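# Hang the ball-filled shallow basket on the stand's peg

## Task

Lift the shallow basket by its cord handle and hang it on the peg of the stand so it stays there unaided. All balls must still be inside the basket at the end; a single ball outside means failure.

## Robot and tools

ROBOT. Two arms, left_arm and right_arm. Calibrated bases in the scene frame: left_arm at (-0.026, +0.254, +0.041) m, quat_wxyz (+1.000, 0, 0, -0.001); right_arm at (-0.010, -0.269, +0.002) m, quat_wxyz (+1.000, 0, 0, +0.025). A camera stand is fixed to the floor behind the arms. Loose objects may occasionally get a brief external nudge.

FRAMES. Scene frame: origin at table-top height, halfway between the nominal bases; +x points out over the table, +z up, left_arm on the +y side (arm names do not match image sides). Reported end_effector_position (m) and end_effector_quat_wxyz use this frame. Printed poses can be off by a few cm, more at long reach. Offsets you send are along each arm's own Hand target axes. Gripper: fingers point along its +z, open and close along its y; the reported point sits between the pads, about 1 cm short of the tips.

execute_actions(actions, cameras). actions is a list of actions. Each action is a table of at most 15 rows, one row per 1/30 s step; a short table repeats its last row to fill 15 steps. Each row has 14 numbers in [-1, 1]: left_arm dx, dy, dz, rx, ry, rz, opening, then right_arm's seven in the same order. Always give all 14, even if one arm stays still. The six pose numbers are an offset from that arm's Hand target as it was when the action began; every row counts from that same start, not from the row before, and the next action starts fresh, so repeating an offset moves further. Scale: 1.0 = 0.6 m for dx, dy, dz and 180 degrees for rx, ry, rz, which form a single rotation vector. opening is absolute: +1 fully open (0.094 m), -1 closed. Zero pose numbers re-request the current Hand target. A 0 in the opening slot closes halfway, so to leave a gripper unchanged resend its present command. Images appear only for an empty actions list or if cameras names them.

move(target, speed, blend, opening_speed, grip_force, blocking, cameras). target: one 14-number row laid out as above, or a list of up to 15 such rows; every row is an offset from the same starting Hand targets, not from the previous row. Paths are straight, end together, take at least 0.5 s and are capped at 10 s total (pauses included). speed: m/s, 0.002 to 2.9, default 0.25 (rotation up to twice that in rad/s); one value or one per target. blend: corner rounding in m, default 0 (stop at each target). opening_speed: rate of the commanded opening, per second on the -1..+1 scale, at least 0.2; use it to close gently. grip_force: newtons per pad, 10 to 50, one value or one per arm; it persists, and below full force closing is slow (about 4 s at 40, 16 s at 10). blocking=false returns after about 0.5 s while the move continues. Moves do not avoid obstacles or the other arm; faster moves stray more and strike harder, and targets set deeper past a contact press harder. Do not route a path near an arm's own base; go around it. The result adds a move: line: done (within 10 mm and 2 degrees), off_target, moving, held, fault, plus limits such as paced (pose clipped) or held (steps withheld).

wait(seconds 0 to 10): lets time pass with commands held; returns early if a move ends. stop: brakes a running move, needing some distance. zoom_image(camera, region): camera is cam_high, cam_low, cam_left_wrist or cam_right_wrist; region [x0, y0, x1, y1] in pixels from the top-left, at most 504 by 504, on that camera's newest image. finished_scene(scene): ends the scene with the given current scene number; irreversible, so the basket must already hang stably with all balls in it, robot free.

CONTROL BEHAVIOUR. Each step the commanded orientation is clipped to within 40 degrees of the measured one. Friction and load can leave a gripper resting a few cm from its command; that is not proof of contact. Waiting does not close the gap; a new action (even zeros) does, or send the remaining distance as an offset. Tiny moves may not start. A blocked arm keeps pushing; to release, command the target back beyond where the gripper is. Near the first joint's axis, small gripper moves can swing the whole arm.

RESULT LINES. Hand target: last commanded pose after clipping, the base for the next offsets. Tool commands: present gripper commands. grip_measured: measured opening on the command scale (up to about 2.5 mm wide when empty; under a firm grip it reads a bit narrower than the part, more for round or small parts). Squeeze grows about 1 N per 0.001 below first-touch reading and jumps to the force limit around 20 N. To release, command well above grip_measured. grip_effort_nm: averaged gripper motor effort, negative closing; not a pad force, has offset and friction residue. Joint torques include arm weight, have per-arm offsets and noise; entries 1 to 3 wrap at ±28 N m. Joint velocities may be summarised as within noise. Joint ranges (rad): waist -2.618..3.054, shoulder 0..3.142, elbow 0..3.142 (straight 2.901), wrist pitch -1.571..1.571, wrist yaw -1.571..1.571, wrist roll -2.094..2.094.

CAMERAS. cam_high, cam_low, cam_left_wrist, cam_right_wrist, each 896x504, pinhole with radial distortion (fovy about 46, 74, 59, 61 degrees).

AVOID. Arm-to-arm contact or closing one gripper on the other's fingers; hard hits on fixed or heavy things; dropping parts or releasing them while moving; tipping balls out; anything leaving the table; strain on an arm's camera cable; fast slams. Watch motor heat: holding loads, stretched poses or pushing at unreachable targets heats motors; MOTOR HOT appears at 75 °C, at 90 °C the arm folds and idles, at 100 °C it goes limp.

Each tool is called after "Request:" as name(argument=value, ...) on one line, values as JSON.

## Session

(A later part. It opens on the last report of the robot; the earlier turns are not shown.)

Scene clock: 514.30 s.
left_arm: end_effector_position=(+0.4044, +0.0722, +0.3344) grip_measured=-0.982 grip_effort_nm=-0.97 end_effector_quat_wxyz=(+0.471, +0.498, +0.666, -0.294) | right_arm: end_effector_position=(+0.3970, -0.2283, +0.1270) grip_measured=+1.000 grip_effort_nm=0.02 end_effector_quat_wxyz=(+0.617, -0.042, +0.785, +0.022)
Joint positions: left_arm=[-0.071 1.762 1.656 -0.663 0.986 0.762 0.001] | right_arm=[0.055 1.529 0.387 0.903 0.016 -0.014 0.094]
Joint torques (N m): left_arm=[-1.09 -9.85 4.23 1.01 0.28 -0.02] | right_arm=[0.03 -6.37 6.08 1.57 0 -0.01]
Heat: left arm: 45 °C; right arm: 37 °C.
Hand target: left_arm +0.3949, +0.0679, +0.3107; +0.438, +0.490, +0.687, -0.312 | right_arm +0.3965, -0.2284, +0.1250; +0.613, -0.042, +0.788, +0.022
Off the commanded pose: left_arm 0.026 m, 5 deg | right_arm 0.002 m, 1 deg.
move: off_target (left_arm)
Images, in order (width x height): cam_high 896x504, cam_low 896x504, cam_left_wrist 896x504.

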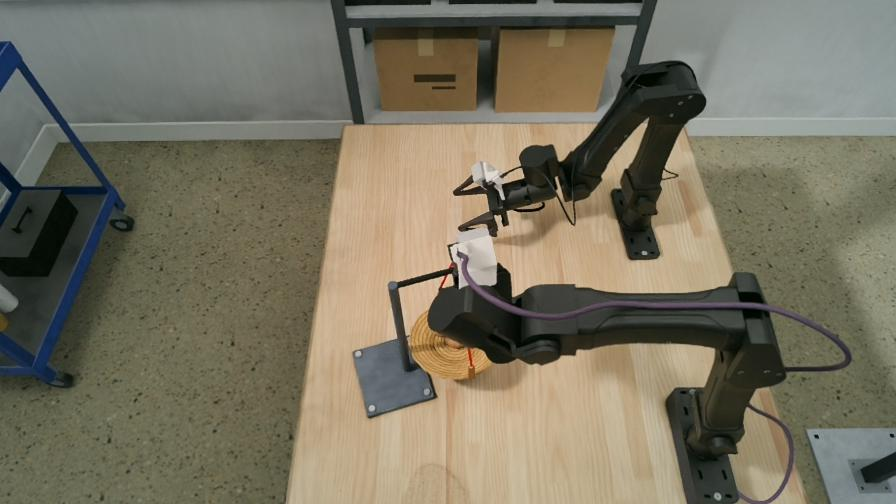

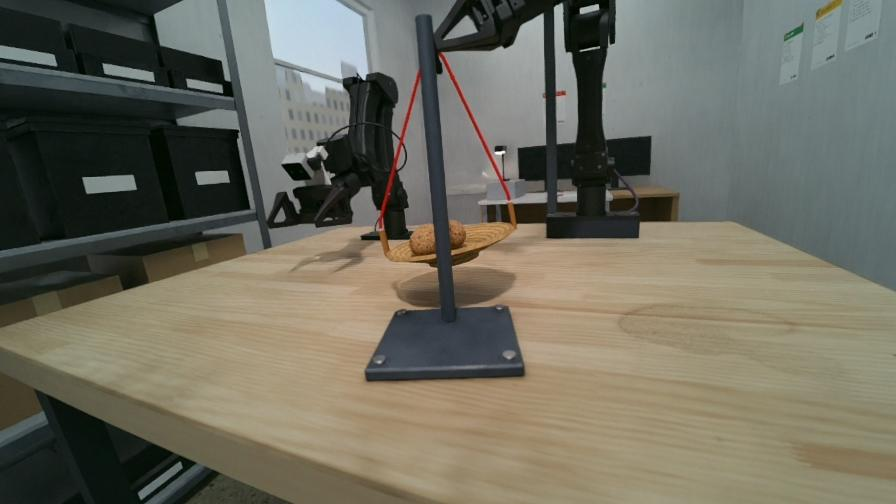

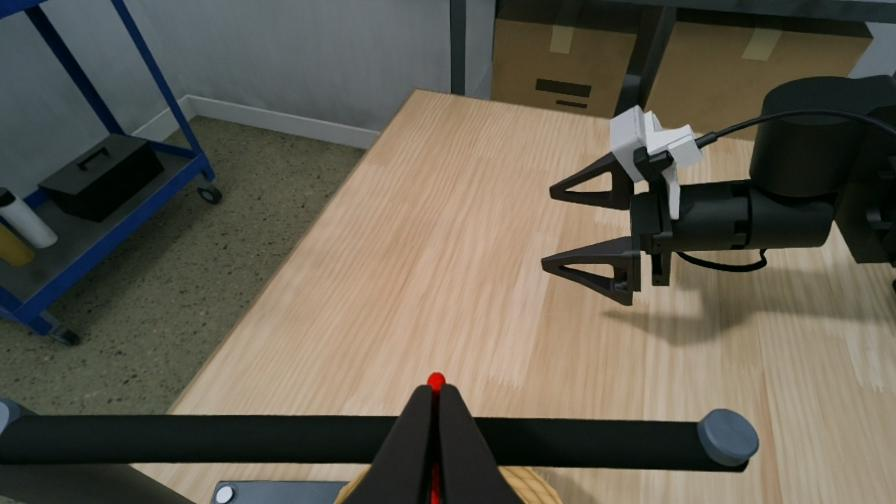

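Request:
move(target=[-0.0332,0,-0.0155,0,0,0,-1,0,0,0,0,0,0,1], speed=0.03)

Request:
move(target=[0,0,0,0,0,0,-0.5,0,0,0,0,0,0,1], speed=0.03, opening_speed=0.25, cameras=["cam_high","cam_low","cam_left_wrist"])

Request:
zoom_image(camera="cam_low", region=[370, 0, 550, 280])

Request:
zoom_image(camera="cam_left_wrist", region=[300, 304, 600, 504])

Scene clock: 558.60 s.
left_arm: end_effector_position=(+0.4005, +0.0749, +0.3340) grip_measured=-0.982 grip_effort_nm=-0.97 end_effector_quat_wxyz=(+0.453, +0.489, +0.685, -0.295) | right_arm: end_effector_position=(+0.3970, -0.2283, +0.1270) grip_measured=+1.000 grip_effort_nm=0.02 end_effector_quat_wxyz=(+0.617, -0.042, +0.785, +0.022)
Joint positions: left_arm=[-0.071 1.762 1.686 -0.737 0.962 0.756 0.001] | right_arm=[0.055 1.529 0.387 0.903 0.016 -0.014 0.094]
Joint torques (N m): left_arm=[-1.05 -9.09 9.36 0.93 0.5 -0.02] | right_arm=[0.09 -6.37 6.04 1.56 0.01 -0.01]
Heat: left arm: 45 °C; right arm: 37 °C.
Hand target: left_arm +0.3949, +0.0679, +0.3328; +0.438, +0.490, +0.687, -0.312 | right_arm +0.3965, -0.2284, +0.1250; +0.613, -0.042, +0.788, +0.022
Off the commanded pose: left_arm 0.009 m, 3 deg | right_arm 0.002 m, 1 deg.
move: off_target (left_arm)

Scene clock: 560.80 s.
left_arm: end_effector_position=(+0.3998, +0.0751, +0.3329) grip_measured=-0.503 grip_effort_nm=0.11 end_effector_quat_wxyz=(+0.450, +0.488, +0.687, -0.296) | right_arm: end_effector_position=(+0.3970, -0.2283, +0.1270) grip_measured=+1.000 grip_effort_nm=0.02 end_effector_quat_wxyz=(+0.617, -0.042, +0.785, +0.022)
Joint positions: left_arm=[-0.071 1.762 1.686 -0.744 0.96 0.756 0.023] | right_arm=[0.055 1.529 0.387 0.903 0.016 -0.014 0.094]
Joint torques (N m): left_arm=[-1.05 -9.03 9.43 0.97 0.53 -0.01] | right_arm=[0.05 -6.35 6.05 1.56 0 -0.02]
Heat: left arm: 45 °C; right arm: 37 °C.
Hand target: left_arm +0.3949, +0.0679, +0.3327; +0.438, +0.490, +0.687, -0.312 | right_arm +0.3965, -0.2284, +0.1250; +0.613, -0.042, +0.788, +0.022
Off the commanded pose: left_arm 0.009 m, 2 deg | right_arm 0.002 m, 1 deg.
move: done
Images, in order (width x height): cam_high 896x504, cam_low 896x504, cam_left_wrist 896x504.

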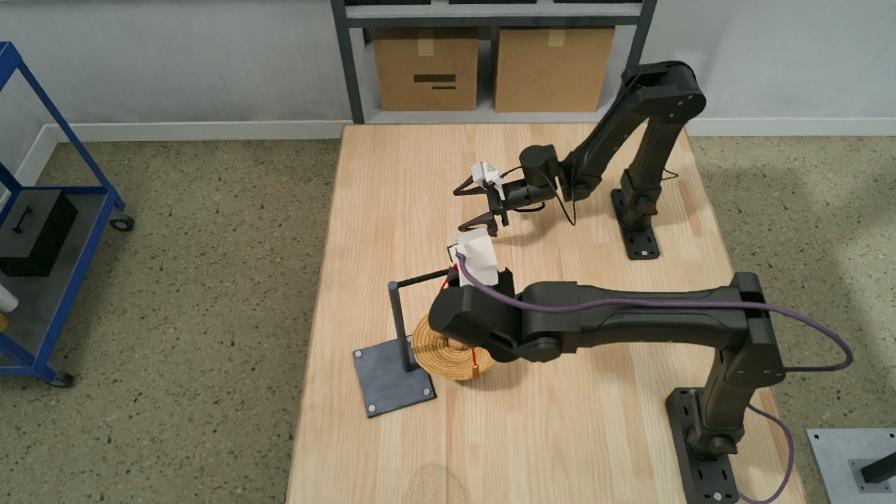

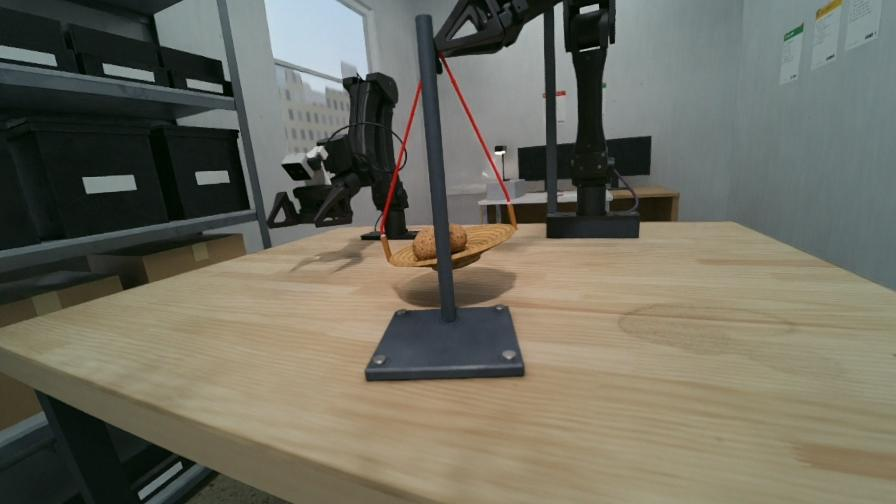

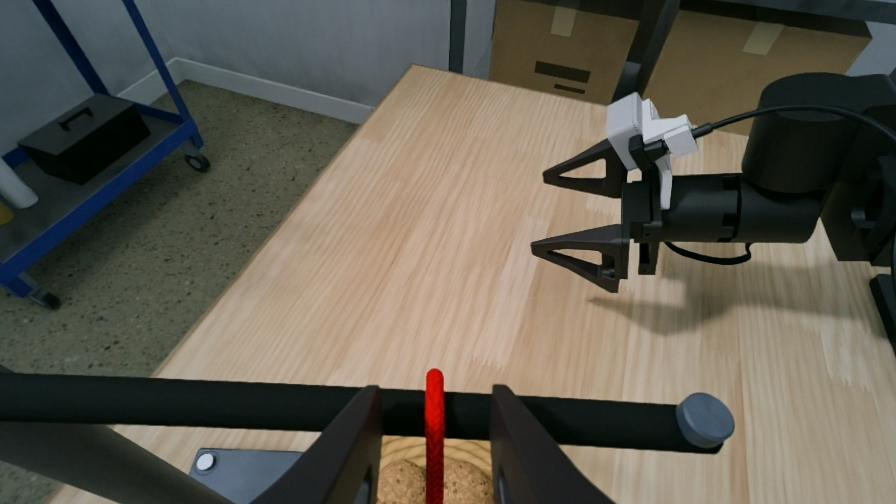

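Scaled by 1.800 from the camera's 896x504 image, which has a finer 1280x720 frame.

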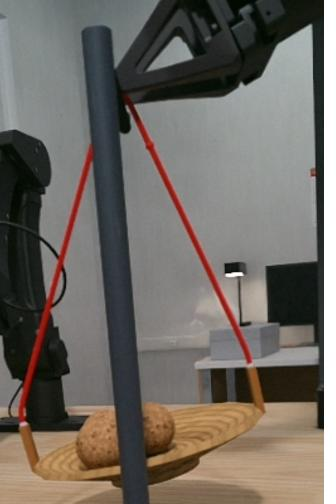

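Scaled by 1.680 from the camera's 896x504 image, which has a finer 1280x720 frame.

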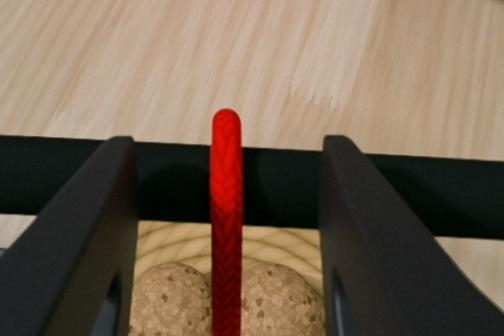

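Request:
move(target=[-0.015,0,-0.2,0,0,0,-0.4,0,0,0,0,0,0,1], speed=0.08, cameras=["cam_high","cam_low","cam_left_wrist"])

Scene clock: 570.23 s.
left_arm: end_effector_position=(+0.3578, +0.1677, +0.3923) grip_measured=-0.402 grip_effort_nm=0.10 end_effector_quat_wxyz=(+0.439, +0.492, +0.690, -0.298) | right_arm: end_effector_position=(+0.3970, -0.2283, +0.1270) grip_measured=+1.000 grip_effort_nm=0.02 end_effector_quat_wxyz=(+0.617, -0.042, +0.785, +0.022)
Joint positions: left_arm=[0.199 1.849 2.125 -1.531 1.093 1.241 0.028] | right_arm=[0.055 1.529 0.387 0.903 0.016 -0.014 0.094]
Joint torques (N m): left_arm=[0.2 -7.17 8.18 0.48 0.74 0.1] | right_arm=[0.03 -6.35 6.02 1.56 0.01 -0.03]
Heat: left arm: 45 °C; right arm: 37 °C.
Hand target: left_arm +0.3606, +0.1671, +0.3915; +0.438, +0.490, +0.687, -0.312 | right_arm +0.3965, -0.2284, +0.1250; +0.613, -0.042, +0.788, +0.022
Off the commanded pose: left_arm 0.003 m, 2 deg | right_arm 0.002 m, 1 deg.
joint sent to its limit (left arm) — joint 4 (wrist pitch), lower limit. The joint targets still meet the commanded pose.
move: done
Images, in order (width x height): cam_high 896x504, cam_low 896x504, cam_left_wrist 896x504.

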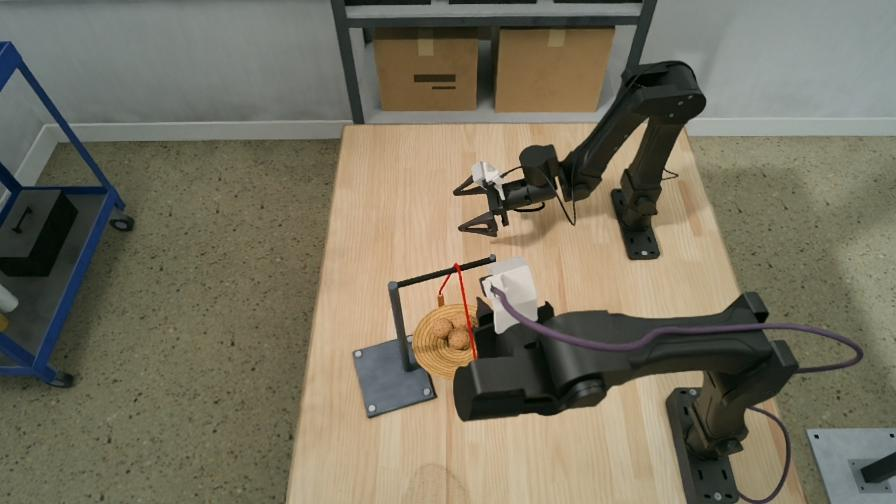

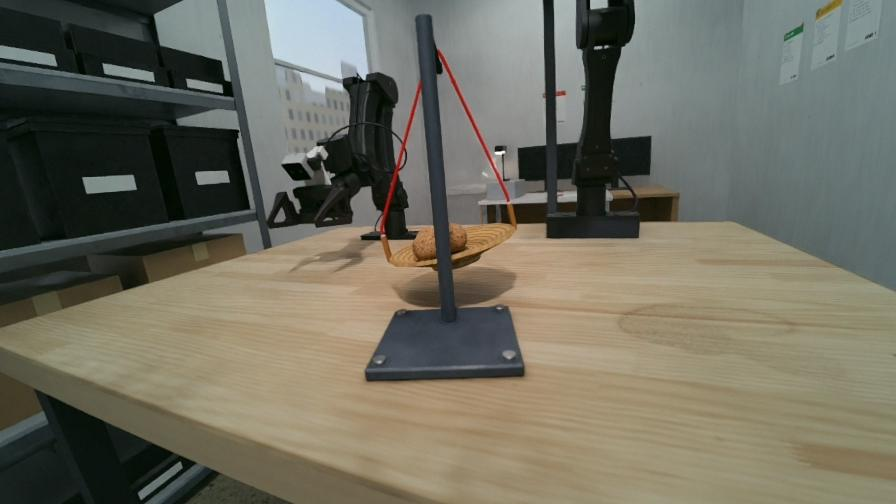

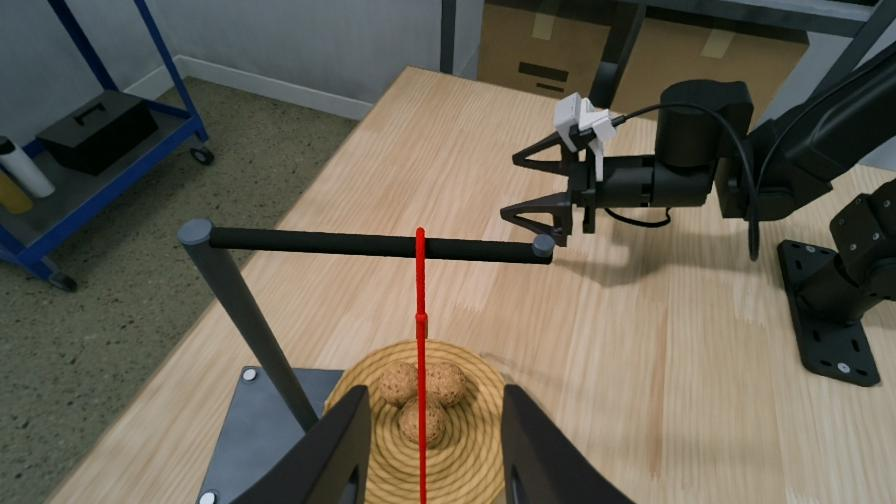

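Request:
finished_scene(scene=1)

The scene is finished: the task was done.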